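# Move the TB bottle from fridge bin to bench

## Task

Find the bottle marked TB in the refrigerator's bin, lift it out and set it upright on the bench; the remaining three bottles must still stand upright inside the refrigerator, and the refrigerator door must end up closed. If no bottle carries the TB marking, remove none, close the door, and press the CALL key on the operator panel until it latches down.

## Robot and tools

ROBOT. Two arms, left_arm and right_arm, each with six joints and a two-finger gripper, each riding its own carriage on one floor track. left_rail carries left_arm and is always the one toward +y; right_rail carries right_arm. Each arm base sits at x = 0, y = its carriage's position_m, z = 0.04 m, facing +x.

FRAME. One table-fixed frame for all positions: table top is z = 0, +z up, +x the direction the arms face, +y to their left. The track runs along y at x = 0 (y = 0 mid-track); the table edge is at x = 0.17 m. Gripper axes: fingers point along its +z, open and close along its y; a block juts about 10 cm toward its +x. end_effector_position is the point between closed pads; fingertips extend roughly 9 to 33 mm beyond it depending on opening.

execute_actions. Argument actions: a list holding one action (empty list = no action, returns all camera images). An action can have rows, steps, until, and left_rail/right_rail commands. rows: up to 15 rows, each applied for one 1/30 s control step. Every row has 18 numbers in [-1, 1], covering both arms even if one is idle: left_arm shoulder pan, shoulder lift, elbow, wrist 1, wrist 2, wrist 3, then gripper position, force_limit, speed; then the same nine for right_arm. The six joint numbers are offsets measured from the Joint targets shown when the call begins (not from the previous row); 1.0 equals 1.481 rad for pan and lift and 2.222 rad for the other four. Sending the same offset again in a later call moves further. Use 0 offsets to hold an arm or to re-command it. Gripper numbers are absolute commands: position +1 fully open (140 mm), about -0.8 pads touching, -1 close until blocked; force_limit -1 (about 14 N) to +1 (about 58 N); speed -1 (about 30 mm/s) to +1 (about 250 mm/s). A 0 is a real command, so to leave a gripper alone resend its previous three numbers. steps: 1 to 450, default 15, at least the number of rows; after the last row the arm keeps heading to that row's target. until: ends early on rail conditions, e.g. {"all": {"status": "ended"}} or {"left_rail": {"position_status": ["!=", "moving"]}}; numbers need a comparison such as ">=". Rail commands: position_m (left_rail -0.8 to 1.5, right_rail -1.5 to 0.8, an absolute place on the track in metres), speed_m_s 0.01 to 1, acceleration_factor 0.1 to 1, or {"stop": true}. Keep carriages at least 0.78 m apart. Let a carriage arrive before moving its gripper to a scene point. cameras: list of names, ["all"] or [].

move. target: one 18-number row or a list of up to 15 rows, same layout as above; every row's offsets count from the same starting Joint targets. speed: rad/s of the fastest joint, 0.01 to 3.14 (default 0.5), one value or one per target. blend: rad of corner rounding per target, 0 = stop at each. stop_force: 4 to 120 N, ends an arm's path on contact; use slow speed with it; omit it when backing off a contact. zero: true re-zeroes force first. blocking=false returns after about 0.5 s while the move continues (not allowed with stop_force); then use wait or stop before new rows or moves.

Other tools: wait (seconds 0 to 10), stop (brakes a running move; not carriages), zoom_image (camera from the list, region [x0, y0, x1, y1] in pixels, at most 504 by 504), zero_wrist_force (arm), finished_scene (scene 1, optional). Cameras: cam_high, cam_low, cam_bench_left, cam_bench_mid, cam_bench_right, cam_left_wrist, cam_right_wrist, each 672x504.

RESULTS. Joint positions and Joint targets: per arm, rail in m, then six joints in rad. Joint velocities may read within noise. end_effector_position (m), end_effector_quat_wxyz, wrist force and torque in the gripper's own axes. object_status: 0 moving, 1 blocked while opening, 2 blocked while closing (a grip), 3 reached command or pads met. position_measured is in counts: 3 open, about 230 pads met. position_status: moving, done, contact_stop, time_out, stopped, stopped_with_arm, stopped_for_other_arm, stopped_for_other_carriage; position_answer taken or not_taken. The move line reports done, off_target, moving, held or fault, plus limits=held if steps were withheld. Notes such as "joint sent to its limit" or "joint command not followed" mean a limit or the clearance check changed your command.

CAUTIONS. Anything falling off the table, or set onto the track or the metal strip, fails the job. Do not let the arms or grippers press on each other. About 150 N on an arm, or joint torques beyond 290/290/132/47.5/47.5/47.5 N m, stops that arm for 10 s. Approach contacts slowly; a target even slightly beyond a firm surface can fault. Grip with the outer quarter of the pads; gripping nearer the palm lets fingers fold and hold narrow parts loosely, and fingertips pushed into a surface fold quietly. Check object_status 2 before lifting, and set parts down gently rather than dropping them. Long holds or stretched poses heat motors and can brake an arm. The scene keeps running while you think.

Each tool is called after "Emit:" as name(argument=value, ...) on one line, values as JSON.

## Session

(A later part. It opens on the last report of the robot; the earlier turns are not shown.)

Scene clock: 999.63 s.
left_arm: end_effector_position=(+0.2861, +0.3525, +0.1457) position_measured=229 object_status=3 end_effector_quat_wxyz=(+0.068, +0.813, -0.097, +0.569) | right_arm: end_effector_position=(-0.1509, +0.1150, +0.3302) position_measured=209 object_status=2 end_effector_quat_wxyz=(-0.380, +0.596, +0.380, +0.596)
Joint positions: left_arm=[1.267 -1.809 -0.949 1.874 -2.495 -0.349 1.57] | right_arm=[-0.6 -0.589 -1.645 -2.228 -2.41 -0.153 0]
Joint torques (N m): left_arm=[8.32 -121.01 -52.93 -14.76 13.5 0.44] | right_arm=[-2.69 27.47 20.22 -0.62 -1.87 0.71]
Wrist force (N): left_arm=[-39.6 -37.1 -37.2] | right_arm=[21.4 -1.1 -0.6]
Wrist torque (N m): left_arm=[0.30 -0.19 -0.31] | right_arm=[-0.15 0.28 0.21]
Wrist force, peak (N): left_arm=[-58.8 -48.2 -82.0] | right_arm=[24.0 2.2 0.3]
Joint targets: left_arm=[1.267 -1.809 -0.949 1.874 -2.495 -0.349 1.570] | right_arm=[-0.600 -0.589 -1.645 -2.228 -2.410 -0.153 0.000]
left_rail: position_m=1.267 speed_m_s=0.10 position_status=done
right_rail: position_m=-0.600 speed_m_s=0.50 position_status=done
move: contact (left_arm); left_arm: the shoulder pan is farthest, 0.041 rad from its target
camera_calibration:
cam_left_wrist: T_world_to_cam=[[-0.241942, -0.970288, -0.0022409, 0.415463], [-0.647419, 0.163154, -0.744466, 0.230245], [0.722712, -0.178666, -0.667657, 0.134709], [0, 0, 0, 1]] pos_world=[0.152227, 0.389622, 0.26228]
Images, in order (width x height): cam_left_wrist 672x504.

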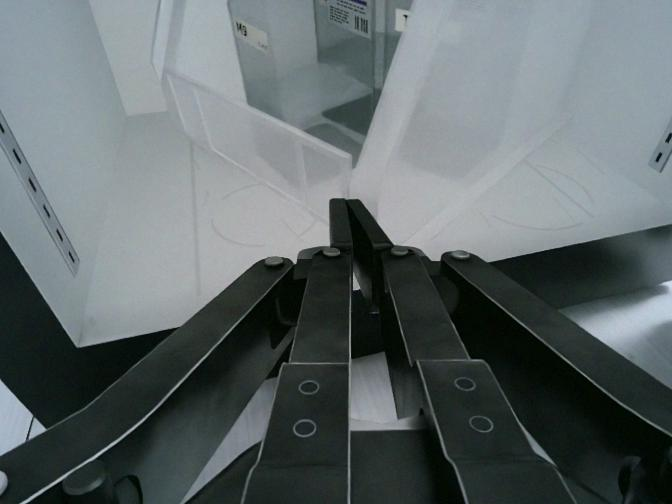

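Emit:
move(target=[-0.0246,-0.0080,0.0108,-0.0055,0,0,-0.81,0,-1,0,0,0,0,0,0,-1,-0.2,-1], speed=0.1)

Emit:
execute_actions(actions=[{"left_rail":{"position_m":1.292,"speed_m_s":0.1},"steps":60,"until":{"left_rail":{"position_status":["!=","moving"]}}}])

Emit:
move(target=[0.0559,0.0535,-0.0727,0.0366,0,0,-0.81,0,-1,0,0,0,0,0,0,-1,-0.2,-1], speed=0.06, stop_force=45, cameras=["cam_left_wrist"])

Scene clock: 1014.33 s.
left_arm: end_effector_position=(+0.2559, +0.3538, +0.1458) position_measured=231 object_status=3 end_effector_quat_wxyz=(+0.079, +0.812, -0.112, +0.568) | right_arm: end_effector_position=(-0.1509, +0.1150, +0.3302) position_measured=209 object_status=2 end_effector_quat_wxyz=(-0.380, +0.596, +0.380, +0.596)
Joint positions: left_arm=[1.267 -1.846 -0.961 1.897 -2.508 -0.349 1.57] | right_arm=[-0.6 -0.589 -1.645 -2.228 -2.41 -0.153 0]
Joint torques (N m): left_arm=[-10.5 -100.09 -21.27 -8.32 0.9 0.33] | right_arm=[-5.37 27.18 25.21 -0.64 1.63 0.85]
Wrist force (N): left_arm=[-3.7 -3.4 -5.1] | right_arm=[14.4 -6.2 -2.3]
Wrist torque (N m): left_arm=[-0.51 0.70 -0.17] | right_arm=[0.06 0.18 0.21]
Wrist force, peak (N): left_arm=[-40.2 -36.8 -37.8] | right_arm=[21.7 -1.1 -0.9]
Joint targets: left_arm=[1.267 -1.846 -0.961 1.898 -2.508 -0.349 1.570] | right_arm=[-0.600 -0.589 -1.645 -2.228 -2.410 -0.153 0.000]
left_rail: position_m=1.267 speed_m_s=0.10 position_status=done
right_rail: position_m=-0.600 speed_m_s=0.50 position_status=done
move: done

Scene clock: 1015.00 s.
left_arm: end_effector_position=(+0.2558, +0.3788, +0.1457) position_measured=231 object_status=3 end_effector_quat_wxyz=(+0.079, +0.812, -0.112, +0.568) | right_arm: end_effector_position=(-0.1509, +0.1150, +0.3302) position_measured=209 object_status=2 end_effector_quat_wxyz=(-0.380, +0.596, +0.380, +0.596)
Joint positions: left_arm=[1.292 -1.846 -0.961 1.898 -2.508 -0.349 1.57] | right_arm=[-0.6 -0.589 -1.645 -2.228 -2.41 -0.153 0]
Joint torques (N m): left_arm=[-11.85 -95.03 -28.24 -8.2 1.31 0.4] | right_arm=[-4.17 27.74 24.01 -0.45 2.87 0.75]
Wrist force (N): left_arm=[-3.6 -3.5 -5.2] | right_arm=[14.1 -6.4 -2.3]
Wrist torque (N m): left_arm=[-0.52 0.67 -0.17] | right_arm=[0.02 0.26 0.21]
Wrist force, peak (N): left_arm=[-4.4 -4.9 -5.3] | right_arm=[14.7 -6.5 -2.2]
Joint targets: left_arm=[1.292 -1.846 -0.961 1.898 -2.508 -0.349 1.570] | right_arm=[-0.600 -0.589 -1.645 -2.228 -2.410 -0.153 0.000]
Tool commands: left_gripper/position=-0.81 left_gripper/force_limit=+0.0 left_gripper/speed=-1.0 right_gripper/position=-1.0 right_gripper/force_limit=-0.2 right_gripper/speed=-1.0
left_rail: position_m=1.292 speed_m_s=0.10 position_status=done
right_rail: position_m=-0.600 speed_m_s=0.50 position_status=done

Scene clock: 1017.67 s.
left_arm: end_effector_position=(+0.2846, +0.3529, +0.1455) position_measured=231 object_status=3 end_effector_quat_wxyz=(+0.067, +0.814, -0.095, +0.569) | right_arm: end_effector_position=(-0.1509, +0.1150, +0.3302) position_measured=209 object_status=2 end_effector_quat_wxyz=(-0.380, +0.596, +0.380, +0.596)
Joint positions: left_arm=[1.292 -1.804 -0.921 1.816 -2.467 -0.35 1.57] | right_arm=[-0.6 -0.589 -1.645 -2.228 -2.41 -0.153 0]
Joint torques (N m): left_arm=[2.52 -121.17 -44.26 -12.77 10.73 0.12] | right_arm=[-4.48 27.35 24.37 -0.53 -1.26 0.9]
Wrist force (N): left_arm=[-32.1 -22.8 -23.6] | right_arm=[20.4 -2.5 -1.1]
Wrist torque (N m): left_arm=[-0.20 0.02 -0.12] | right_arm=[-0.19 0.32 0.21]
Wrist force, peak (N): left_arm=[-45.6 -34.7 -41.5] | right_arm=[21.6 1.3 -0.3]
Joint targets: left_arm=[1.292 -1.804 -0.921 1.816 -2.467 -0.350 1.570] | right_arm=[-0.600 -0.589 -1.645 -2.228 -2.410 -0.153 0.000]
left_rail: position_m=1.292 speed_m_s=0.10 position_status=done
right_rail: position_m=-0.600 speed_m_s=0.50 position_status=done
move: contact (left_arm); left_arm: the elbow is farthest, 0.080 rad from its target
camera_calibration:
cam_left_wrist: T_world_to_cam=[[-0.23696, -0.971517, -0.00210652, 0.414353], [-0.648447, 0.159775, -0.744304, 0.230575], [0.723441, -0.175005, -0.667837, 0.134299], [0, 0, 0, 1]] pos_world=[0.150544, 0.389214, 0.262181]
Images, in order (width x height): cam_left_wrist 672x504.

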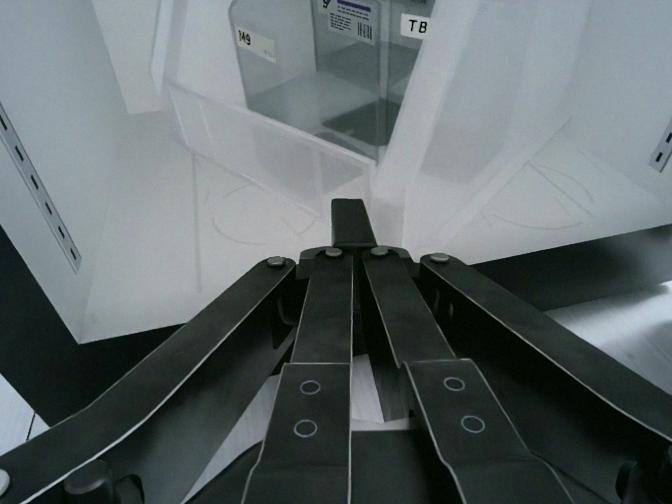

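Emit:
move(target=[[-0.0700,-0.0406,0.0556,-0.0280,0,0,-0.81,0,-1,0,0,0,0,0,0,-1,-0.2,-1],[-0.0700,-0.1587,0.0357,0.0707,0,0,-0.81,0,-1,0,0,0,0,0,0,-1,-0.2,-1],[-0.1708,-0.5145,0.2912,0.0527,0,0,-0.14,0,-1,0,0,0,0,0,0,-1,-0.2,-1]], speed=0.35, blend=[0.03,0.05,0])

Emit:
execute_actions(actions=[{"left_rail":{"position_m":1.06,"speed_m_s":0.4},"steps":90,"until":{"left_rail":{"position_status":["!=","moving"]}}}], cameras=["cam_left_wrist","cam_high","cam_right_wrist"])

Emit:
zoom_image(camera="cam_left_wrist", region=[160, 80, 500, 400])

Scene clock: 1042.27 s.
left_arm: end_effector_position=(+0.2231, +0.6569, +0.3104) position_measured=146 object_status=0 end_effector_quat_wxyz=(+0.137, +0.795, -0.198, +0.557) | right_arm: end_effector_position=(-0.1509, +0.1150, +0.3302) position_measured=209 object_status=2 end_effector_quat_wxyz=(-0.380, +0.596, +0.380, +0.596)
Joint positions: left_arm=[1.292 -2.057 -1.683 2.463 -2.349 -0.35 1.57] | right_arm=[-0.6 -0.589 -1.645 -2.228 -2.41 -0.153 0]
Joint torques (N m): left_arm=[-10.96 -42.55 -27.06 -8.39 1.16 0.45] | right_arm=[-4.01 25.56 32.47 -0.16 3.19 0.79]
Wrist force (N): left_arm=[-4.7 -1.1 -4.3] | right_arm=[14.7 -6.4 -2.4]
Wrist torque (N m): left_arm=[-0.10 0.90 0.00] | right_arm=[0.00 0.16 0.21]
Wrist force, peak (N): left_arm=[-33.1 -23.0 -24.0] | right_arm=[20.8 -2.0 -1.1]
Joint targets: left_arm=[1.292 -2.057 -1.683 2.463 -2.349 -0.350 1.570] | right_arm=[-0.600 -0.589 -1.645 -2.228 -2.410 -0.153 0.000]
left_rail: position_m=1.292 speed_m_s=0.10 position_status=done
right_rail: position_m=-0.600 speed_m_s=0.50 position_status=done
move: done

Scene clock: 1043.67 s.
left_arm: end_effector_position=(+0.2231, +0.4249, +0.3104) position_measured=146 object_status=3 end_effector_quat_wxyz=(+0.137, +0.795, -0.198, +0.557) | right_arm: end_effector_position=(-0.1509, +0.1150, +0.3302) position_measured=209 object_status=2 end_effector_quat_wxyz=(-0.380, +0.596, +0.380, +0.596)
Joint positions: left_arm=[1.06 -2.057 -1.683 2.464 -2.349 -0.35 1.57] | right_arm=[-0.6 -0.589 -1.645 -2.228 -2.41 -0.153 0]
Joint torques (N m): left_arm=[-2.74 -25.21 -43.21 -7.53 1.7 0.49] | right_arm=[-4.24 24.91 31.79 -0.52 3.69 1.3]
Wrist force (N): left_arm=[-5.0 -1.2 -4.6] | right_arm=[14.5 -6.6 -2.1]
Wrist torque (N m): left_arm=[-0.11 0.98 0.00] | right_arm=[-0.02 0.19 0.21]
Wrist force, peak (N): left_arm=[-5.0 -2.2 -5.5] | right_arm=[14.9 -6.8 -2.0]
Joint targets: left_arm=[1.060 -2.057 -1.683 2.463 -2.349 -0.350 1.570] | right_arm=[-0.600 -0.589 -1.645 -2.228 -2.410 -0.153 0.000]
Tool commands: left_gripper/position=-0.14 left_gripper/force_limit=+0.0 left_gripper/speed=-1.0 right_gripper/position=-1.0 right_gripper/force_limit=-0.2 right_gripper/speed=-1.0
left_rail: position_m=1.060 speed_m_s=0.40 position_status=done
right_rail: position_m=-0.600 speed_m_s=0.50 position_status=done
camera_calibration:
cam_left_wrist: T_world_to_cam=[[-0.472549, -0.881295, -0.004111, 0.484923], [-0.587184, 0.318319, -0.744236, 0.220834], [0.6572, -0.349274, -0.667904, 0.390367], [0, 0, 0, 1]] pos_world=[0.102272, 0.493409, 0.427074]
cam_right_wrist: T_world_to_cam=[[0.88523, -0.465066, 0.00906172, 0.187484], [-0.170416, -0.342382, -0.923977, 0.30395], [0.432812, 0.816387, -0.382342, 0.277086], [0, 0, 0, 1]] pos_world=[-0.234094, -0.0349501, 0.385085]
Images, in order (width x height): cam_high 672x504, cam_left_wrist 672x504, cam_right_wrist 672x504.

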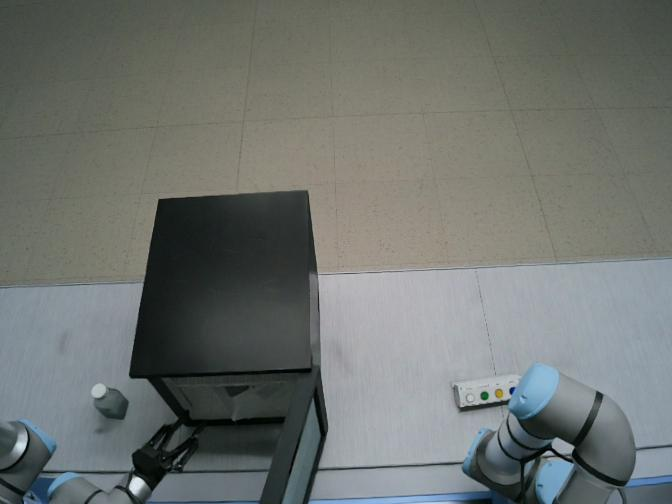

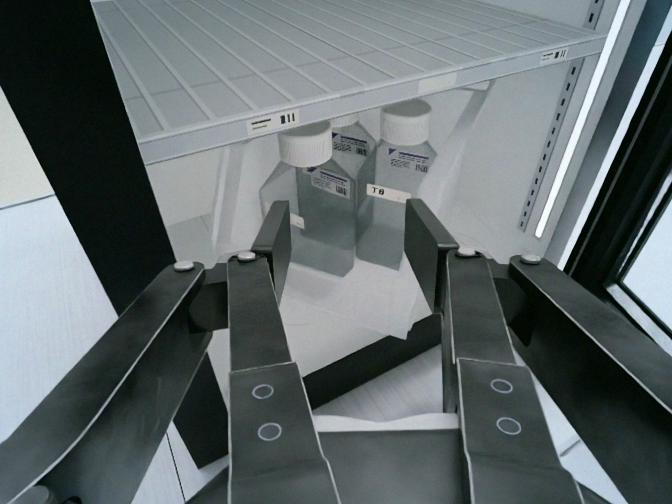

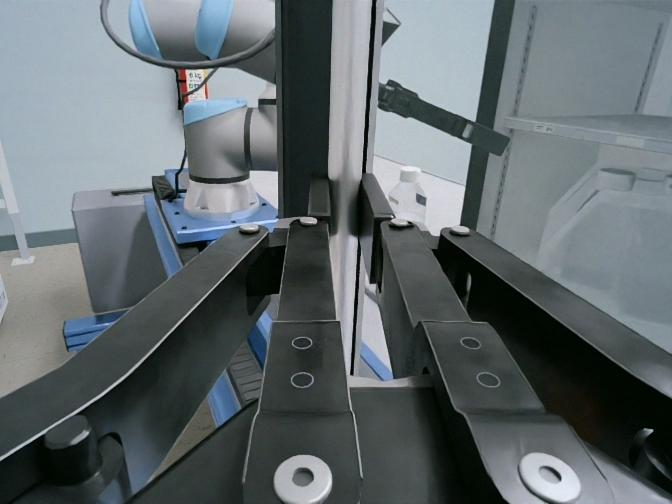

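Scaled by 1.482 from the camera's 672x504 image, which has a finer 960x720 frame.

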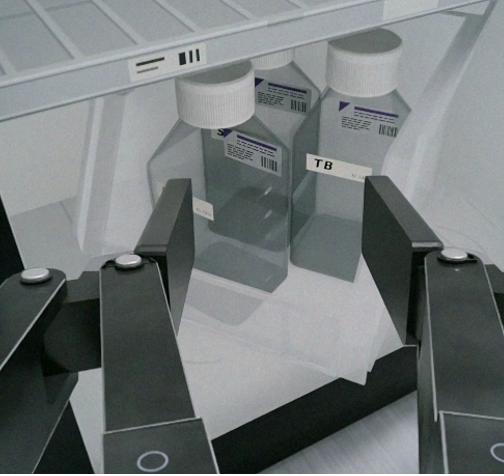

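Emit:
execute_actions(actions=[{"left_rail":{"position_m":1.45},"steps":90,"until":{"left_rail":{"position_status":["!=","moving"]}}}])

Emit:
move(target=[0.0264,0.0577,-0.1003,0.6568,0.1916,-0.5825,-0.14,0,-1,0,0,0,0,0,0,-1,-0.2,-1], speed=1.0)

Emit:
move(target=[0.0263,0.0576,-0.1002,0.6568,0.1916,-0.5824,-0.14,0,-1,0,0,0,0,0,0,-1,-0.2,-1], speed=1.0)

Emit:
execute_actions(actions=[{"left_rail":{"position_m":1.05,"speed_m_s":0.4},"steps":120,"until":{"left_rail":{"position_status":["!=","moving"]}}}], cameras=["cam_left_wrist","cam_high"])

Scene clock: 1100.40 s.
left_arm: end_effector_position=(+0.2231, +0.8148, +0.3104) position_measured=146 object_status=3 end_effector_quat_wxyz=(+0.137, +0.795, -0.198, +0.557) | right_arm: end_effector_position=(-0.1509, +0.1150, +0.3302) position_measured=209 object_status=2 end_effector_quat_wxyz=(-0.380, +0.596, +0.380, +0.596)
Joint positions: left_arm=[1.45 -2.057 -1.683 2.463 -2.349 -0.35 1.57] | right_arm=[-0.6 -0.589 -1.645 -2.228 -2.41 -0.153 0]
Joint torques (N m): left_arm=[15.15 -14.42 -28.41 -2.11 3.96 0.7] | right_arm=[-5.49 24.57 33.77 -0.49 4.13 0.4]
Wrist force (N): left_arm=[-4.5 -0.9 -4.7] | right_arm=[14.8 -6.5 -2.0]
Wrist torque (N m): left_arm=[-0.07 0.88 0.01] | right_arm=[-0.03 0.15 0.20]
Wrist force, peak (N): left_arm=[-5.2 -2.5 -5.3] | right_arm=[15.1 -6.8 -1.8]
Joint targets: left_arm=[1.450 -2.057 -1.683 2.463 -2.349 -0.350 1.570] | right_arm=[-0.600 -0.589 -1.645 -2.228 -2.410 -0.153 0.000]
Tool commands: left_gripper/position=-0.14 left_gripper/force_limit=+0.0 left_gripper/speed=-1.0 right_gripper/position=-1.0 right_gripper/force_limit=-0.2 right_gripper/speed=-1.0
left_rail: position_m=1.450 speed_m_s=0.40 position_status=done
right_rail: position_m=-0.600 speed_m_s=0.50 position_status=done

Scene clock: 1102.60 s.
left_arm: end_effector_position=(+0.2489, +0.7811, +0.3804) position_measured=146 object_status=3 end_effector_quat_wxyz=(+0.173, +0.674, -0.191, +0.692) | right_arm: end_effector_position=(-0.1509, +0.1150, +0.3302) position_measured=209 object_status=2 end_effector_quat_wxyz=(-0.380, +0.596, +0.380, +0.596)
Joint positions: left_arm=[1.45 -2.018 -1.597 2.241 -0.89 0.076 0.276] | right_arm=[-0.6 -0.589 -1.645 -2.228 -2.41 -0.153 0]
Joint torques (N m): left_arm=[18.25 -15.79 -57.7 2.16 2.38 -1.79] | right_arm=[-6.27 25.95 33.06 -1 3.03 1.04]
Wrist force (N): left_arm=[-5.2 -1.9 -6.1] | right_arm=[14.6 -6.4 -2.2]
Wrist torque (N m): left_arm=[-0.09 1.01 0.05] | right_arm=[0.01 0.16 0.21]
Wrist force, peak (N): left_arm=[-5.5 -2.0 -6.4] | right_arm=[15.0 -6.5 -2.4]
Joint targets: left_arm=[1.450 -2.018 -1.597 2.241 -0.890 0.076 0.276] | right_arm=[-0.600 -0.589 -1.645 -2.228 -2.410 -0.153 0.000]
left_rail: position_m=1.450 speed_m_s=0.40 position_status=done
right_rail: position_m=-0.600 speed_m_s=0.50 position_status=done
move: done

Scene clock: 1104.80 s.
left_arm: end_effector_position=(+0.2320, +0.7957, +0.3542) position_measured=146 object_status=3 end_effector_quat_wxyz=(+0.175, +0.797, -0.275, +0.508) | right_arm: end_effector_position=(-0.1509, +0.1150, +0.3302) position_measured=209 object_status=2 end_effector_quat_wxyz=(-0.380, +0.596, +0.380, +0.596)
Joint positions: left_arm=[1.45 -1.979 -1.512 2.018 0.569 0.502 -1.018] | right_arm=[-0.6 -0.589 -1.645 -2.228 -2.41 -0.153 0]
Joint torques (N m): left_arm=[16.68 -20.96 -56.12 6.65 -0.86 -1.99] | right_arm=[-8.3 25.16 33.22 -0.93 3.74 0.9]
Wrist force (N): left_arm=[-4.9 -1.1 -5.1] | right_arm=[14.7 -6.3 -2.2]
Wrist torque (N m): left_arm=[-0.03 0.93 0.04] | right_arm=[0.03 0.16 0.21]
Wrist force, peak (N): left_arm=[-5.5 -1.4 -6.6] | right_arm=[15.0 -6.6 -2.2]
Joint targets: left_arm=[1.450 -1.979 -1.512 2.018 0.569 0.502 -1.018] | right_arm=[-0.600 -0.589 -1.645 -2.228 -2.410 -0.153 0.000]
left_rail: position_m=1.450 speed_m_s=0.40 position_status=done
right_rail: position_m=-0.600 speed_m_s=0.50 position_status=done
move: done

Scene clock: 1106.63 s.
left_arm: end_effector_position=(+0.2320, +0.3957, +0.3542) position_measured=146 object_status=3 end_effector_quat_wxyz=(+0.175, +0.797, -0.275, +0.508) | right_arm: end_effector_position=(-0.1509, +0.1150, +0.3302) position_measured=209 object_status=2 end_effector_quat_wxyz=(-0.380, +0.596, +0.380, +0.596)
Joint positions: left_arm=[1.05 -1.979 -1.512 2.018 0.569 0.502 -1.018] | right_arm=[-0.6 -0.589 -1.645 -2.228 -2.41 -0.153 0]
Joint torques (N m): left_arm=[4.47 -35.15 -45.18 4.74 -3.79 -1.75] | right_arm=[-6.26 20.95 33.67 -0.76 3.5 1.29]
Wrist force (N): left_arm=[-5.0 -1.2 -4.7] | right_arm=[14.7 -6.6 -1.9]
Wrist torque (N m): left_arm=[-0.06 0.93 0.03] | right_arm=[-0.03 0.15 0.21]
Wrist force, peak (N): left_arm=[-5.6 -3.0 -6.0] | right_arm=[14.9 -6.6 -2.2]
Joint targets: left_arm=[1.050 -1.979 -1.512 2.018 0.569 0.502 -1.018] | right_arm=[-0.600 -0.589 -1.645 -2.228 -2.410 -0.153 0.000]
Tool commands: left_gripper/position=-0.14 left_gripper/force_limit=+0.0 left_gripper/speed=-1.0 right_gripper/position=-1.0 right_gripper/force_limit=-0.2 right_gripper/speed=-1.0
left_rail: position_m=1.050 speed_m_s=0.40 position_status=done
right_rail: position_m=-0.600 speed_m_s=0.50 position_status=done
camera_calibration:
cam_left_wrist: T_world_to_cam=[[-0.620817, -0.783952, -0.0023077, 0.458888], [-0.571459, 0.454554, -0.683238, 0.188854], [0.536675, -0.422848, -0.730192, 0.482689], [0, 0, 0, 1]] pos_world=[0.133761, 0.478006, 0.482547]
Images, in order (width x height): cam_high 672x504, cam_left_wrist 672x504.

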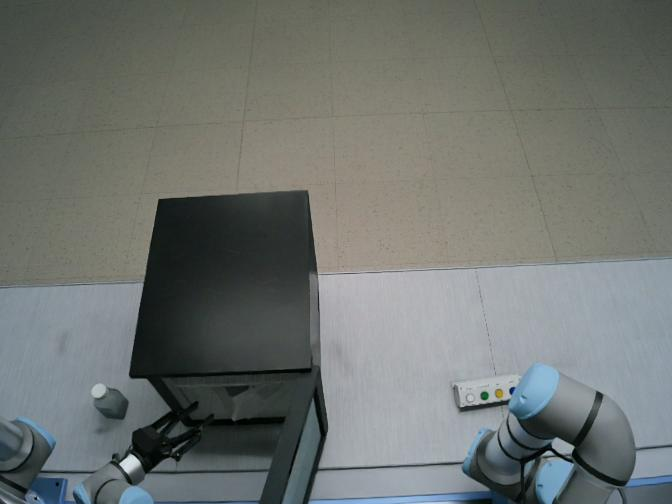

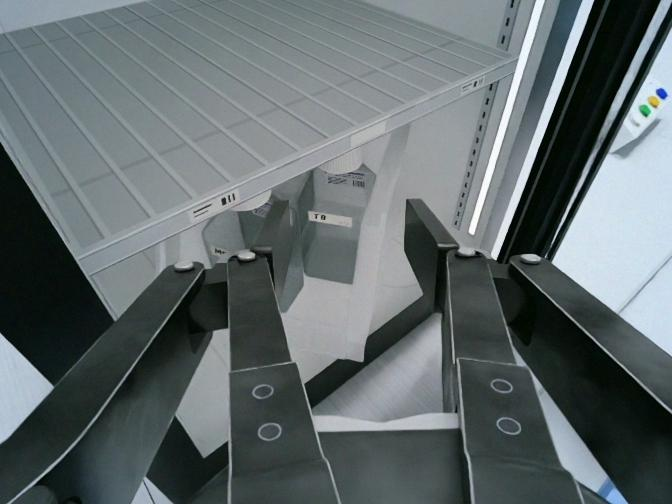

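Emit:
move(target=[[0.1359,0.0668,-0.0314,-0.1307,0.0532,0.1383,-0.14,0,-1,0,0,0,0,0,0,-1,-0.2,-1],[0.2068,0.1211,-0.0566,-0.1841,0.0874,0.1917,-0.14,0,-1,0,0,0,0,0,0,-1,-0.2,-1]], speed=0.15, blend=[0.03,0], stop_force=12, cameras=["cam_left_wrist"])

Emit:
zoom_image(camera="cam_left_wrist", region=[160, 80, 500, 400])

Scene clock: 1127.53 s.
left_arm: end_effector_position=(+0.3140, +0.3307, +0.3053) position_measured=146 object_status=3 end_effector_quat_wxyz=(+0.175, +0.798, -0.275, +0.507) | right_arm: end_effector_position=(-0.1509, +0.1150, +0.3302) position_measured=209 object_status=2 end_effector_quat_wxyz=(-0.380, +0.596, +0.380, +0.596)
Joint positions: left_arm=[1.05 -1.77 -1.406 1.943 0.271 0.627 -0.703] | right_arm=[-0.6 -0.589 -1.645 -2.228 -2.41 -0.153 0]
Joint torques (N m): left_arm=[2.54 -51.02 -41.81 2 -2.24 0.2] | right_arm=[-7.05 27.89 12.98 -1.08 1.55 1.02]
Wrist force (N): left_arm=[-3.9 12.7 -27.8] | right_arm=[15.6 -3.8 -1.4]
Wrist torque (N m): left_arm=[2.18 0.98 -0.28] | right_arm=[-0.06 0.25 0.12]
Wrist force, peak (N): left_arm=[-2.7 19.2 -47.7] | right_arm=[20.0 -0.3 -0.1]
Joint targets: left_arm=[1.050 -1.770 -1.406 1.943 0.271 0.627 -0.703] | right_arm=[-0.600 -0.589 -1.645 -2.228 -2.410 -0.153 0.000]
Tool commands: left_gripper/position=-0.137255 left_gripper/force_limit=+0.003922 left_gripper/speed=-1.0 right_gripper/position=-1.0 right_gripper/force_limit=-0.2 right_gripper/speed=-1.0
FORCE FAULT: contact force on the left arm reached its limit, and that arm stopped for 10 seconds. The contact can be on any part of that arm, not only on its tool. That arm's remaining commands of this call were not run. That arm's target is now where it stood when the stop ended, not its last command. That arm accepts commands again.
left_rail: position_m=1.050 speed_m_s=0.40 position_status=done
right_rail: position_m=-0.600 speed_m_s=0.50 position_status=done
move: fault (left_arm); path passed 1 of 2 targets; left_arm: the wrist 1 is farthest, 0.111 rad from its target
camera_calibration:
cam_left_wrist: T_world_to_cam=[[-0.620186, -0.784452, -0.00222776, 0.458744], [-0.572337, 0.454427, -0.682588, 0.231983], [0.53647, -0.422057, -0.7308, 0.375448], [0, 0, 0, 1]] pos_world=[0.215862, 0.412904, 0.433748]
Images, in order (width x height): cam_left_wrist 672x504.

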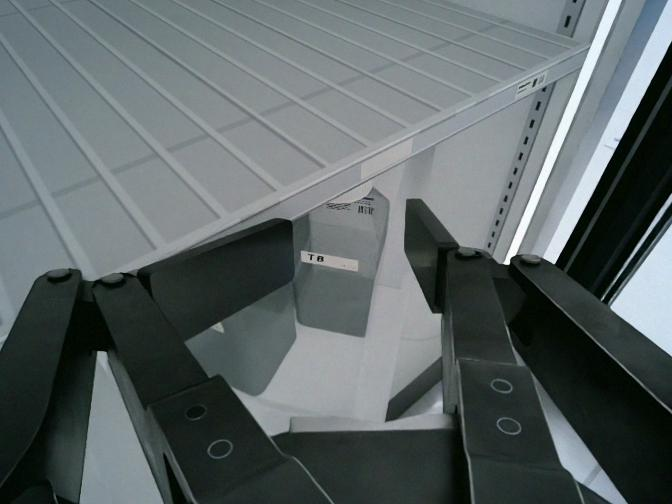

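Scaled by 1.482 from the camera's 672x504 image, which has a finer 960x720 frame.

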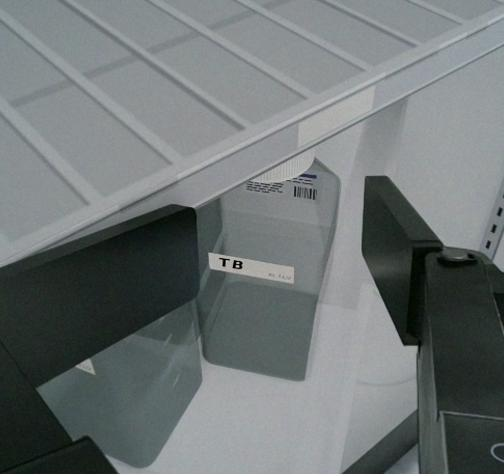

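Emit:
move(target=[-0.1411,-0.0716,0.0338,0.1341,-0.0563,-0.1418,-0.14,0,-1,0,0,0,0,0,0,-1,-0.2,-1], speed=0.15)

Emit:
move(target=[-0.0215,0.0307,0.0470,-0.1402,-0.0659,0.0613,0.3,0,-1,0,0,0,0,0,0,-1,-0.2,-1], speed=0.2, cameras=["cam_left_wrist"])

Scene clock: 1149.90 s.
left_arm: end_effector_position=(+0.2323, +0.3957, +0.3540) position_measured=146 object_status=3 end_effector_quat_wxyz=(+0.175, +0.798, -0.275, +0.508) | right_arm: end_effector_position=(-0.1509, +0.1150, +0.3302) position_measured=209 object_status=2 end_effector_quat_wxyz=(-0.380, +0.596, +0.380, +0.596)
Joint positions: left_arm=[1.05 -1.979 -1.512 2.018 0.568 0.502 -1.018] | right_arm=[-0.6 -0.589 -1.645 -2.228 -2.41 -0.153 0]
Joint torques (N m): left_arm=[-10.05 -57.95 -25.55 6.91 -4.44 -1.53] | right_arm=[-4.17 23.4 20.39 -0.85 1.38 0.81]
Wrist force (N): left_arm=[-4.4 -1.3 -5.4] | right_arm=[12.6 -6.5 -2.1]
Wrist torque (N m): left_arm=[-0.09 0.81 0.04] | right_arm=[0.01 0.15 0.12]
Wrist force, peak (N): left_arm=[-3.8 13.3 -27.8] | right_arm=[16.3 -3.9 -1.6]
Joint targets: left_arm=[1.050 -1.979 -1.512 2.018 0.569 0.502 -1.018] | right_arm=[-0.600 -0.589 -1.645 -2.228 -2.410 -0.153 0.000]
left_rail: position_m=1.050 speed_m_s=0.40 position_status=done
right_rail: position_m=-0.600 speed_m_s=0.50 position_status=done
move: done

Scene clock: 1151.97 s.
left_arm: end_effector_position=(+0.2361, +0.3927, +0.3143) position_measured=91 object_status=3 end_effector_quat_wxyz=(+0.196, +0.755, -0.260, +0.569) | right_arm: end_effector_position=(-0.1509, +0.1150, +0.3302) position_measured=209 object_status=2 end_effector_quat_wxyz=(-0.380, +0.596, +0.380, +0.596)
Joint positions: left_arm=[1.05 -2.011 -1.466 2.123 0.257 0.355 -0.882] | right_arm=[-0.6 -0.589 -1.645 -2.228 -2.41 -0.153 0]
Joint torques (N m): left_arm=[-8.82 -21.55 -22.03 -0.87 -4.24 2.34] | right_arm=[-5.04 26.5 24.06 -1.01 1.52 1]
Wrist force (N): left_arm=[-4.0 -1.4 -4.9] | right_arm=[12.8 -6.5 -2.3]
Wrist torque (N m): left_arm=[-0.06 0.79 -0.10] | right_arm=[0.02 0.11 0.12]
Wrist force, peak (N): left_arm=[-5.2 -1.7 -5.3] | right_arm=[13.1 -6.8 -2.2]
Joint targets: left_arm=[1.050 -2.011 -1.466 2.123 0.257 0.355 -0.882] | right_arm=[-0.600 -0.589 -1.645 -2.228 -2.410 -0.153 0.000]
left_rail: position_m=1.050 speed_m_s=0.40 position_status=done
right_rail: position_m=-0.600 speed_m_s=0.50 position_status=done
move: done
camera_calibration:
cam_left_wrist: T_world_to_cam=[[-0.619768, -0.784778, -0.00329442, 0.459314], [-0.479959, 0.382356, -0.789584, 0.205395], [0.620908, -0.487778, -0.613633, 0.41904], [0, 0, 0, 1]] pos_world=[0.123065, 0.486324, 0.420827]
Images, in order (width x height): cam_left_wrist 672x504.

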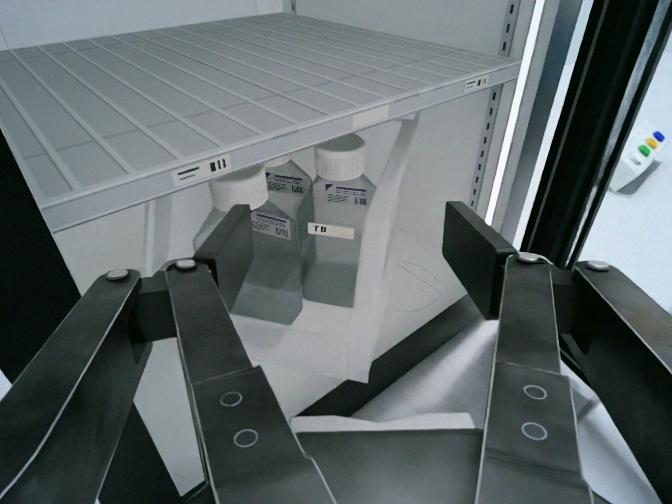

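Emit:
move(target=[0,0,0,0,0,0,-0.14,0,-1,0,0,0,0,0,0,-1,-0.2,-1])

Emit:
move(target=[[0.1234,0.0352,-0.0270,-0.1250,0.0599,0.1401,-0.14,0,-1,0,0,0,0,0,0,-1,-0.2,-1],[0.2038,0.0836,-0.0554,-0.1777,0.1049,0.1969,-0.14,0,-1,0,0,0,0,0,0,-1,-0.2,-1]], speed=0.12, blend=[0.03,0], stop_force=8, cameras=["cam_left_wrist"])

Scene clock: 1159.87 s.
left_arm: end_effector_position=(+0.2361, +0.3927, +0.3143) position_measured=146 object_status=0 end_effector_quat_wxyz=(+0.196, +0.755, -0.260, +0.569) | right_arm: end_effector_position=(-0.1509, +0.1150, +0.3302) position_measured=209 object_status=2 end_effector_quat_wxyz=(-0.380, +0.596, +0.380, +0.596)
Joint positions: left_arm=[1.05 -2.011 -1.466 2.123 0.257 0.355 -0.882] | right_arm=[-0.6 -0.589 -1.645 -2.228 -2.41 -0.153 0]
Joint torques (N m): left_arm=[-11.32 -21.28 -22.35 -0.87 -4.5 2.04] | right_arm=[-3.05 25.13 32.32 -0.47 1.88 0.69]
Wrist force (N): left_arm=[-4.5 -1.4 -4.9] | right_arm=[13.0 -6.7 -2.0]
Wrist torque (N m): left_arm=[-0.05 0.88 -0.10] | right_arm=[-0.02 0.08 0.12]
Wrist force, peak (N): left_arm=[-4.7 -1.4 -6.1] | right_arm=[13.3 -7.0 -2.4]
Joint targets: left_arm=[1.050 -2.011 -1.466 2.123 0.257 0.355 -0.882] | right_arm=[-0.600 -0.589 -1.645 -2.228 -2.410 -0.153 0.000]
left_rail: position_m=1.050 speed_m_s=0.40 position_status=done
right_rail: position_m=-0.600 speed_m_s=0.50 position_status=done
move: done

Scene clock: 1164.57 s.
left_arm: end_effector_position=(+0.3575, +0.2979, +0.2706) position_measured=146 object_status=3 end_effector_quat_wxyz=(+0.196, +0.755, -0.260, +0.569) | right_arm: end_effector_position=(-0.1509, +0.1150, +0.3302) position_measured=209 object_status=2 end_effector_quat_wxyz=(-0.380, +0.596, +0.380, +0.596)
Joint positions: left_arm=[1.05 -1.709 -1.342 1.999 -0.138 0.588 -0.444] | right_arm=[-0.6 -0.589 -1.645 -2.228 -2.41 -0.153 0]
Joint torques (N m): left_arm=[18.18 -35.59 -54.7 -3.06 0.45 2.43] | right_arm=[-5.87 25.11 33.41 -1.07 1.58 1.13]
Wrist force (N): left_arm=[-5.0 -1.5 -4.6] | right_arm=[12.7 -6.6 -2.1]
Wrist torque (N m): left_arm=[-0.14 0.97 -0.14] | right_arm=[0.00 0.14 0.12]
Wrist force, peak (N): left_arm=[-5.1 -1.5 -5.9] | right_arm=[13.3 -6.6 -2.3]
Joint targets: left_arm=[1.050 -1.709 -1.342 1.999 -0.138 0.588 -0.444] | right_arm=[-0.600 -0.589 -1.645 -2.228 -2.410 -0.153 0.000]
left_rail: position_m=1.050 speed_m_s=0.40 position_status=done
right_rail: position_m=-0.600 speed_m_s=0.50 position_status=done
move: done
camera_calibration:
cam_left_wrist: T_world_to_cam=[[-0.619835, -0.784728, -0.00270394, 0.459848], [-0.480236, 0.382046, -0.789566, 0.265637], [0.620627, -0.488102, -0.613659, 0.270749], [0, 0, 0, 1]] pos_world=[0.244564, 0.391524, 0.377129]
Images, in order (width x height): cam_left_wrist 672x504.

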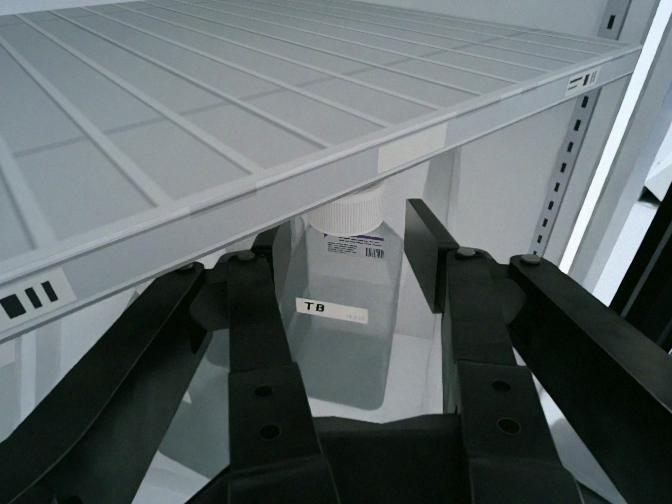

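Emit:
move(target=[0.0591,0.0477,-0.0298,-0.0277,0.0349,0.0317,-0.14,0,-1,0,0,0,0,0,0,-1,-0.2,-1], speed=0.08, stop_force=8, cameras=["cam_left_wrist"])

Scene clock: 1173.00 s.
left_arm: end_effector_position=(+0.3806, +0.2786, +0.2618) position_measured=146 object_status=3 end_effector_quat_wxyz=(+0.196, +0.756, -0.260, +0.569) | right_arm: end_effector_position=(-0.1509, +0.1150, +0.3302) position_measured=209 object_status=2 end_effector_quat_wxyz=(-0.380, +0.596, +0.380, +0.596)
Joint positions: left_arm=[1.05 -1.662 -1.305 1.964 -0.17 0.629 -0.407] | right_arm=[-0.6 -0.589 -1.645 -2.228 -2.41 -0.153 0]
Joint torques (N m): left_arm=[-13.01 -68.53 -17.43 5.33 -1.66 -1.46] | right_arm=[-4.85 26.94 32.59 -1.22 1.94 1.23]
Wrist force (N): left_arm=[5.9 -2.5 -4.0] | right_arm=[10.4 -8.0 -2.8]
Wrist torque (N m): left_arm=[-0.04 0.60 -0.42] | right_arm=[-0.04 0.05 0.12]
Wrist force, peak (N): left_arm=[16.2 -2.1 -12.2] | right_arm=[13.3 -6.5 -2.2]
Joint targets: left_arm=[1.050 -1.662 -1.305 1.964 -0.170 0.629 -0.407] | right_arm=[-0.600 -0.589 -1.645 -2.228 -2.410 -0.153 0.000]
left_rail: position_m=1.050 speed_m_s=0.40 position_status=done
right_rail: position_m=-0.600 speed_m_s=0.50 position_status=done
move: contact (left_arm); left_arm: the shoulder pan is farthest, 0.041 rad from its target
camera_calibration:
cam_left_wrist: T_world_to_cam=[[-0.619646, -0.784878, -0.00238708, 0.459027], [-0.481169, 0.382273, -0.788887, 0.277161], [0.620093, -0.487682, -0.614533, 0.24195], [0, 0, 0, 1]] pos_world=[0.267764, 0.372323, 0.368431]
Images, in order (width x height): cam_left_wrist 672x504.

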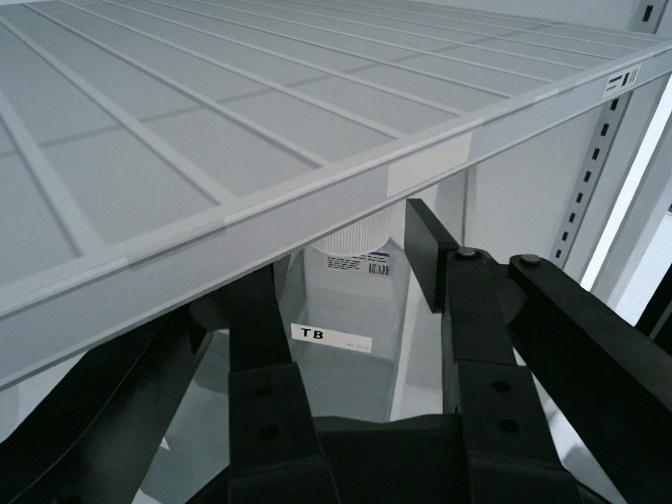

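Emit:
zoom_image(camera="cam_left_wrist", region=[260, 140, 520, 420])

Emit:
zoom_image(camera="cam_left_wrist", region=[80, 200, 300, 420])

Scaled by 1.800 from the camera's 672x504 image, which has a finer 960x720 frame.

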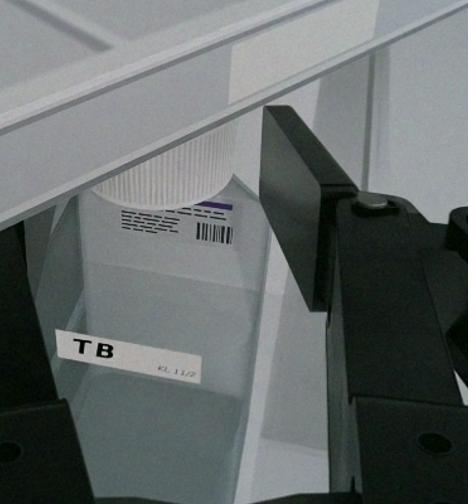

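Scaled by 2.291 from the camera's 672x504 image, which has a finer 960x720 frame.

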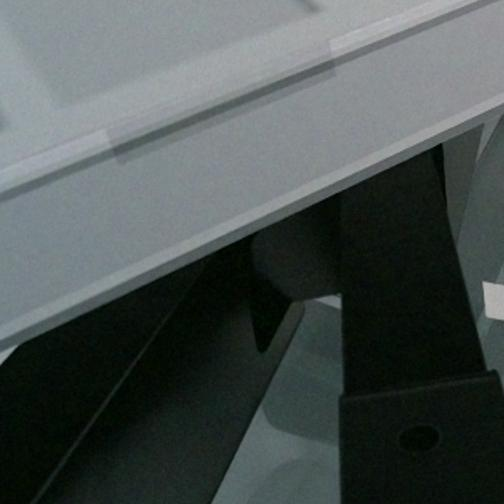

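Emit:
move(target=[[0,-0.0086,-0.0041,0.0098,0,0,-0.16,0,-1,0,0,0,0,0,0,-1,-0.2,-1],[0.0273,0.0171,-0.0162,-0.0071,0.0165,0.0149,-0.16,0,-1,0,0,0,0,0,0,-1,-0.2,-1]], speed=0.05, blend=[0.005,0], stop_force=10, cameras=["cam_left_wrist"])

Scene clock: 1210.10 s.
left_arm: end_effector_position=(+0.3806, +0.2787, +0.2623) position_measured=149 object_status=3 end_effector_quat_wxyz=(+0.196, +0.756, -0.260, +0.569) | right_arm: end_effector_position=(-0.1509, +0.1150, +0.3302) position_measured=209 object_status=2 end_effector_quat_wxyz=(-0.380, +0.596, +0.380, +0.596)
Joint positions: left_arm=[1.05 -1.662 -1.306 1.964 -0.169 0.629 -0.407] | right_arm=[-0.6 -0.589 -1.645 -2.228 -2.41 -0.153 0]
Joint torques (N m): left_arm=[-3.73 -39.92 -24.84 -3.31 -1.56 -1.44] | right_arm=[-5.48 28.36 32.7 -1.1 1.89 1.29]
Wrist force (N): left_arm=[-3.7 -1.1 -5.3] | right_arm=[11.4 -6.7 -2.2]
Wrist torque (N m): left_arm=[0.04 0.75 -0.03] | right_arm=[0.04 0.05 0.12]
Wrist force, peak (N): left_arm=[6.6 -2.8 -4.4] | right_arm=[11.4 -7.3 -2.5]
Joint targets: left_arm=[1.050 -1.662 -1.306 1.964 -0.169 0.629 -0.407] | right_arm=[-0.600 -0.589 -1.645 -2.228 -2.410 -0.153 0.000]
left_rail: position_m=1.050 speed_m_s=0.40 position_status=done
right_rail: position_m=-0.600 speed_m_s=0.50 position_status=done
move: contact (left_arm); path passed 0 of 2 targets; left_arm: the shoulder pan is farthest, 0.041 rad from its target
camera_calibration:
cam_left_wrist: T_world_to_cam=[[-0.61971, -0.784827, -0.00252223, 0.459076], [-0.481173, 0.382476, -0.788787, 0.277443], [0.620025, -0.487606, -0.614662, 0.242295], [0, 0, 0, 1]] pos_world=[0.267763, 0.372324, 0.368931]
Images, in order (width x height): cam_left_wrist 672x504.

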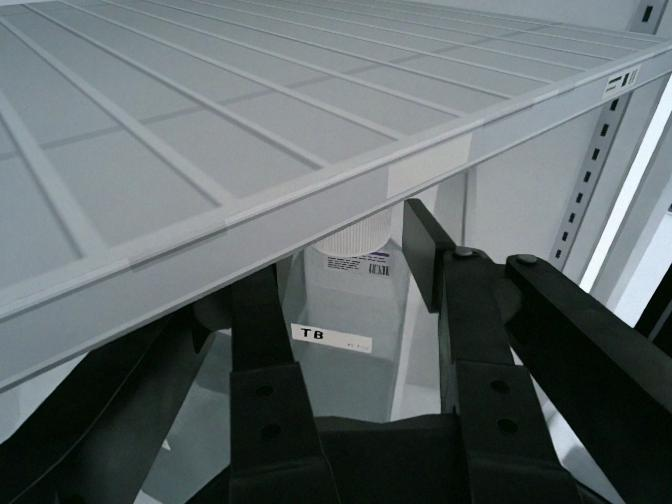

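Emit:
move(target=[[0,-0.0082,-0.0041,0.0094,0,0,-0.16,0,-1,0,0,0,0,0,0,-1,-0.2,-1],[0.0273,0.0178,-0.0162,-0.0076,0.0165,0.0149,-0.16,0,-1,0,0,0,0,0,0,-1,-0.2,-1]], speed=0.05, blend=[0.005,0], stop_force=10, cameras=["cam_left_wrist"])

Scene clock: 1215.73 s.
left_arm: end_effector_position=(+0.3806, +0.2786, +0.2693) position_measured=149 object_status=3 end_effector_quat_wxyz=(+0.196, +0.756, -0.260, +0.569) | right_arm: end_effector_position=(-0.1509, +0.1150, +0.3302) position_measured=209 object_status=2 end_effector_quat_wxyz=(-0.380, +0.596, +0.380, +0.596)
Joint positions: left_arm=[1.05 -1.662 -1.313 1.959 -0.156 0.629 -0.407] | right_arm=[-0.6 -0.589 -1.645 -2.228 -2.41 -0.153 0]
Joint torques (N m): left_arm=[-7.1 -41.96 -26.26 -2.49 -1.72 1.08] | right_arm=[-4.58 28.78 25.97 -1.07 2.22 1.56]
Wrist force (N): left_arm=[-9.0 0.7 -6.6] | right_arm=[14.1 -5.2 -1.9]
Wrist torque (N m): left_arm=[0.14 1.37 -0.32] | right_arm=[-0.03 0.12 0.12]
Wrist force, peak (N): left_arm=[-49.3 4.2 10.1] | right_arm=[22.4 -3.3 -1.3]
Joint targets: left_arm=[1.050 -1.662 -1.313 1.959 -0.156 0.629 -0.407] | right_arm=[-0.600 -0.589 -1.645 -2.228 -2.410 -0.153 0.000]
left_rail: position_m=1.050 speed_m_s=0.40 position_status=done
right_rail: position_m=-0.600 speed_m_s=0.50 position_status=done
move: contact (left_arm); path passed 0 of 2 targets; left_arm: the shoulder pan is farthest, 0.041 rad from its target
camera_calibration:
cam_left_wrist: T_world_to_cam=[[-0.619634, -0.784887, -0.00249641, 0.459008], [-0.481144, 0.382351, -0.788865, 0.28315], [0.620124, -0.487606, -0.614562, 0.246546], [0, 0, 0, 1]] pos_world=[0.267764, 0.372223, 0.376031]
Images, in order (width x height): cam_left_wrist 672x504.

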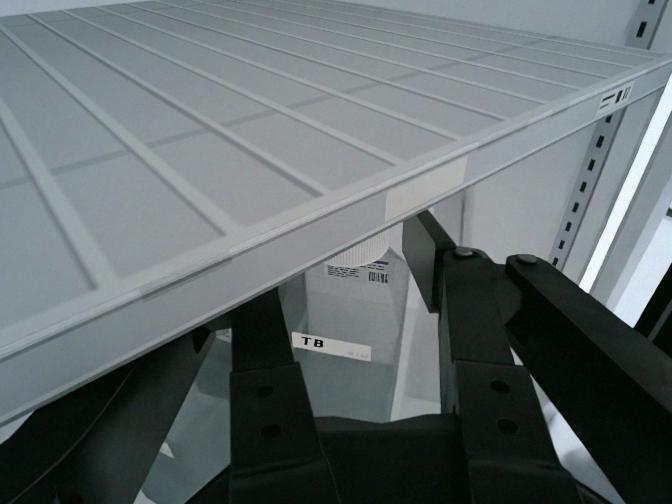

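Emit:
move(target=[0,0.0034,0.0016,-0.0039,0,0,-0.16,0,-1,0,0,0,0,0,0,-1,-0.2,-1], speed=0.05)

Emit:
move(target=[0.0284,0.0187,-0.0182,-0.0070,0.0171,0.0155,-0.16,0,-1,0,0,0,0,0,0,-1,-0.2,-1], speed=0.04, stop_force=10, cameras=["cam_left_wrist"])

Scene clock: 1244.77 s.
left_arm: end_effector_position=(+0.3806, +0.2786, +0.2647) position_measured=149 object_status=3 end_effector_quat_wxyz=(+0.196, +0.756, -0.260, +0.569) | right_arm: end_effector_position=(-0.1509, +0.1150, +0.3302) position_measured=209 object_status=2 end_effector_quat_wxyz=(-0.380, +0.596, +0.380, +0.596)
Joint positions: left_arm=[1.05 -1.662 -1.308 1.962 -0.165 0.629 -0.407] | right_arm=[-0.6 -0.589 -1.645 -2.228 -2.41 -0.153 0]
Joint torques (N m): left_arm=[-7.9 -37.9 -24.3 -3.08 -0.77 1.22] | right_arm=[-7.38 26.73 14.26 -1.47 0.84 1.21]
Wrist force (N): left_arm=[-3.5 -2.0 -5.5] | right_arm=[13.3 -6.0 -2.3]
Wrist torque (N m): left_arm=[-0.15 0.70 -0.05] | right_arm=[-0.04 0.10 0.12]
Wrist force, peak (N): left_arm=[-9.5 0.9 -6.8] | right_arm=[14.7 -5.3 -2.3]
Joint targets: left_arm=[1.050 -1.662 -1.308 1.962 -0.165 0.629 -0.407] | right_arm=[-0.600 -0.589 -1.645 -2.228 -2.410 -0.153 0.000]
left_rail: position_m=1.050 speed_m_s=0.40 position_status=done
right_rail: position_m=-0.600 speed_m_s=0.50 position_status=done
move: done

Scene clock: 1246.50 s.
left_arm: end_effector_position=(+0.3914, +0.2694, +0.2645) position_measured=149 object_status=3 end_effector_quat_wxyz=(+0.196, +0.755, -0.260, +0.569) | right_arm: end_effector_position=(-0.1509, +0.1150, +0.3302) position_measured=209 object_status=2 end_effector_quat_wxyz=(-0.380, +0.596, +0.380, +0.596)
Joint positions: left_arm=[1.05 -1.642 -1.294 1.942 -0.173 0.648 -0.39] | right_arm=[-0.6 -0.589 -1.645 -2.228 -2.41 -0.153 0]
Joint torques (N m): left_arm=[-8.7 -84.19 -28.42 4.26 -4.74 -1.33] | right_arm=[-5.11 26.19 17.87 -0.9 3.03 0.91]
Wrist force (N): left_arm=[-13.0 2.7 -2.5] | right_arm=[15.5 -5.5 -2.1]
Wrist torque (N m): left_arm=[0.28 1.89 -0.63] | right_arm=[0.04 0.19 0.12]
Wrist force, peak (N): left_arm=[-30.6 5.3 -14.7] | right_arm=[20.6 -2.3 -0.7]
Joint targets: left_arm=[1.050 -1.642 -1.294 1.942 -0.173 0.648 -0.390] | right_arm=[-0.600 -0.589 -1.645 -2.228 -2.410 -0.153 0.000]
left_rail: position_m=1.050 speed_m_s=0.40 position_status=done
right_rail: position_m=-0.600 speed_m_s=0.50 position_status=done
move: contact (left_arm); left_arm: the shoulder pan is farthest, 0.022 rad from its target
camera_calibration:
cam_left_wrist: T_world_to_cam=[[-0.620123, -0.784501, -0.0023365, 0.458544], [-0.480755, 0.382372, -0.789092, 0.288055], [0.619937, -0.488211, -0.61427, 0.232565], [0, 0, 0, 1]] pos_world=[0.278662, 0.363125, 0.371231]
Images, in order (width x height): cam_left_wrist 672x504.

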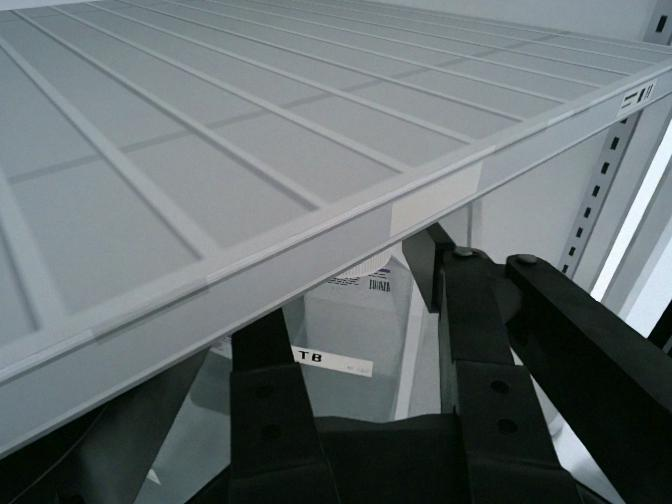

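Emit:
move(target=[0.0041,0.0041,0.0059,-0.0348,-0.0033,0.0221,-0.16,0,-1,0,0,0,0,0,0,-1,-0.2,-1], speed=0.03, stop_force=15, cameras=["cam_left_wrist"])

Scene clock: 1265.07 s.
left_arm: end_effector_position=(+0.3973, +0.2652, +0.2634) position_measured=149 object_status=3 end_effector_quat_wxyz=(+0.200, +0.745, -0.257, +0.582) | right_arm: end_effector_position=(-0.1509, +0.1150, +0.3302) position_measured=209 object_status=2 end_effector_quat_wxyz=(-0.380, +0.596, +0.380, +0.596)
Joint positions: left_arm=[1.05 -1.636 -1.288 1.955 -0.25 0.641 -0.341] | right_arm=[-0.6 -0.589 -1.645 -2.228 -2.41 -0.153 0]
Joint torques (N m): left_arm=[17.86 -40.97 -24.66 -3.88 -3.26 2.32] | right_arm=[-5.18 29.69 32.72 -1.2 2.78 1.11]
Wrist force (N): left_arm=[-4.1 -2.4 -6.0] | right_arm=[13.3 -6.1 -1.9]
Wrist torque (N m): left_arm=[-0.27 0.86 -0.15] | right_arm=[0.00 0.11 0.12]
Wrist force, peak (N): left_arm=[-13.9 2.9 -2.9] | right_arm=[15.7 -6.0 -2.2]
Joint targets: left_arm=[1.050 -1.636 -1.288 1.955 -0.250 0.641 -0.341] | right_arm=[-0.600 -0.589 -1.645 -2.228 -2.410 -0.153 0.000]
left_rail: position_m=1.050 speed_m_s=0.40 position_status=done
right_rail: position_m=-0.600 speed_m_s=0.50 position_status=done
move: done
camera_calibration:
cam_left_wrist: T_world_to_cam=[[-0.620089, -0.784523, -0.00362781, 0.459167], [-0.458026, 0.365771, -0.8102, 0.292409], [0.636947, -0.500735, -0.586142, 0.215353], [0, 0, 0, 1]] pos_world=[0.281487, 0.361107, 0.364803]
Images, in order (width x height): cam_left_wrist 672x504.

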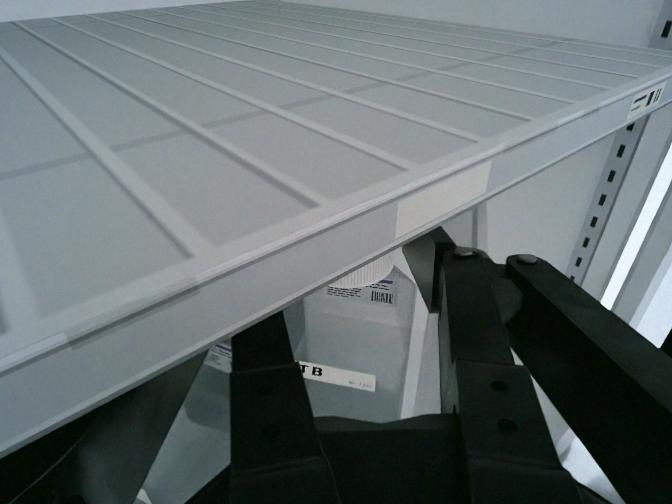

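Emit:
move(target=[0,0,0,0,0,0,-1,0,-1,0,0,0,0,0,0,-1,-0.2,-1])

Emit:
wait(seconds=1.2, cameras=["cam_left_wrist"])

Emit:
zoom_image(camera="cam_left_wrist", region=[230, 200, 500, 420])

Scene clock: 1272.40 s.
left_arm: end_effector_position=(+0.3973, +0.2652, +0.2634) position_measured=162 object_status=0 end_effector_quat_wxyz=(+0.200, +0.745, -0.257, +0.582) | right_arm: end_effector_position=(-0.1509, +0.1150, +0.3302) position_measured=209 object_status=2 end_effector_quat_wxyz=(-0.380, +0.596, +0.380, +0.596)
Joint positions: left_arm=[1.05 -1.636 -1.288 1.955 -0.25 0.641 -0.341] | right_arm=[-0.6 -0.589 -1.645 -2.228 -2.41 -0.153 0]
Joint torques (N m): left_arm=[15.64 -40.96 -24.44 -2.13 -2.65 2.08] | right_arm=[-6.23 30.16 32.16 -1.53 2 1.09]
Wrist force (N): left_arm=[0.9 -1.4 -9.3] | right_arm=[12.7 -5.3 -2.2]
Wrist torque (N m): left_arm=[-0.34 1.01 -0.18] | right_arm=[0.05 0.10 0.13]
Wrist force, peak (N): left_arm=[1.0 -1.3 -9.3] | right_arm=[13.8 -6.5 -2.1]
Joint targets: left_arm=[1.050 -1.636 -1.288 1.955 -0.250 0.641 -0.341] | right_arm=[-0.600 -0.589 -1.645 -2.228 -2.410 -0.153 0.000]
left_rail: position_m=1.050 speed_m_s=0.40 position_status=done
right_rail: position_m=-0.600 speed_m_s=0.50 position_status=done
move: done

Scene clock: 1273.60 s.
left_arm: end_effector_position=(+0.3973, +0.2652, +0.2634) position_measured=162 object_status=2 end_effector_quat_wxyz=(+0.200, +0.745, -0.257, +0.582) | right_arm: end_effector_position=(-0.1509, +0.1150, +0.3302) position_measured=209 object_status=2 end_effector_quat_wxyz=(-0.380, +0.596, +0.380, +0.596)
Joint positions: left_arm=[1.05 -1.636 -1.288 1.955 -0.25 0.641 -0.341] | right_arm=[-0.6 -0.589 -1.645 -2.228 -2.41 -0.153 0]
Joint torques (N m): left_arm=[17.84 -40.64 -24.92 0.2 -2.09 2.53] | right_arm=[-6.11 30.22 34.06 -1.26 1.88 1.17]
Wrist force (N): left_arm=[0.7 -1.5 -9.6] | right_arm=[12.3 -5.5 -2.7]
Wrist torque (N m): left_arm=[-0.36 1.06 -0.18] | right_arm=[0.00 0.20 0.12]
Wrist force, peak (N): left_arm=[1.2 -1.4 -9.6] | right_arm=[12.9 -5.7 -2.3]
Joint targets: left_arm=[1.050 -1.636 -1.288 1.955 -0.250 0.641 -0.341] | right_arm=[-0.600 -0.589 -1.645 -2.228 -2.410 -0.153 0.000]
Tool commands: left_gripper/position=-1.0 left_gripper/force_limit=+0.0 left_gripper/speed=-1.0 right_gripper/position=-1.0 right_gripper/force_limit=-0.2 right_gripper/speed=-1.0
left_rail: position_m=1.050 speed_m_s=0.40 position_status=done
right_rail: position_m=-0.600 speed_m_s=0.50 position_status=done
wait: 1.20 s
camera_calibration:
cam_left_wrist: T_world_to_cam=[[-0.620054, -0.784551, -0.00356365, 0.459144], [-0.458022, 0.365669, -0.810248, 0.292463], [0.636984, -0.500765, -0.586077, 0.215329], [0, 0, 0, 1]] pos_world=[0.281487, 0.361106, 0.364803]
Images, in order (width x height): cam_left_wrist 672x504.

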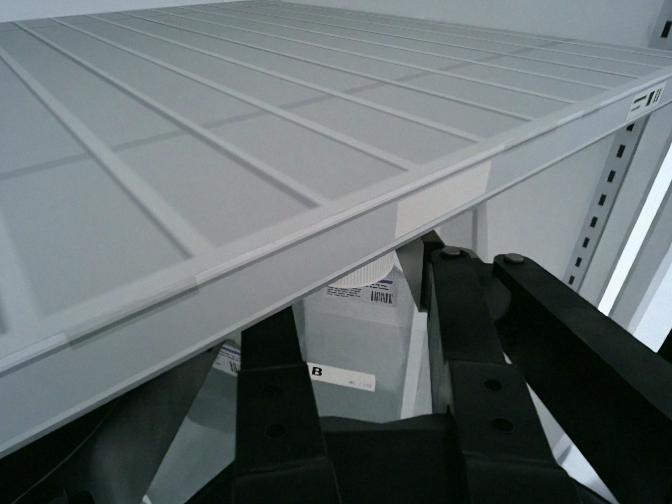

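Scaled by 1.867 from the camera's 672x504 image, which has a finer 960x720 frame.

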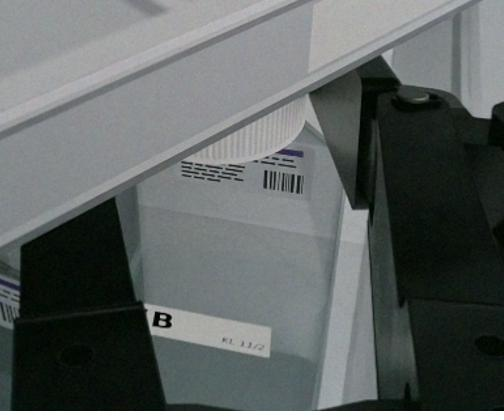

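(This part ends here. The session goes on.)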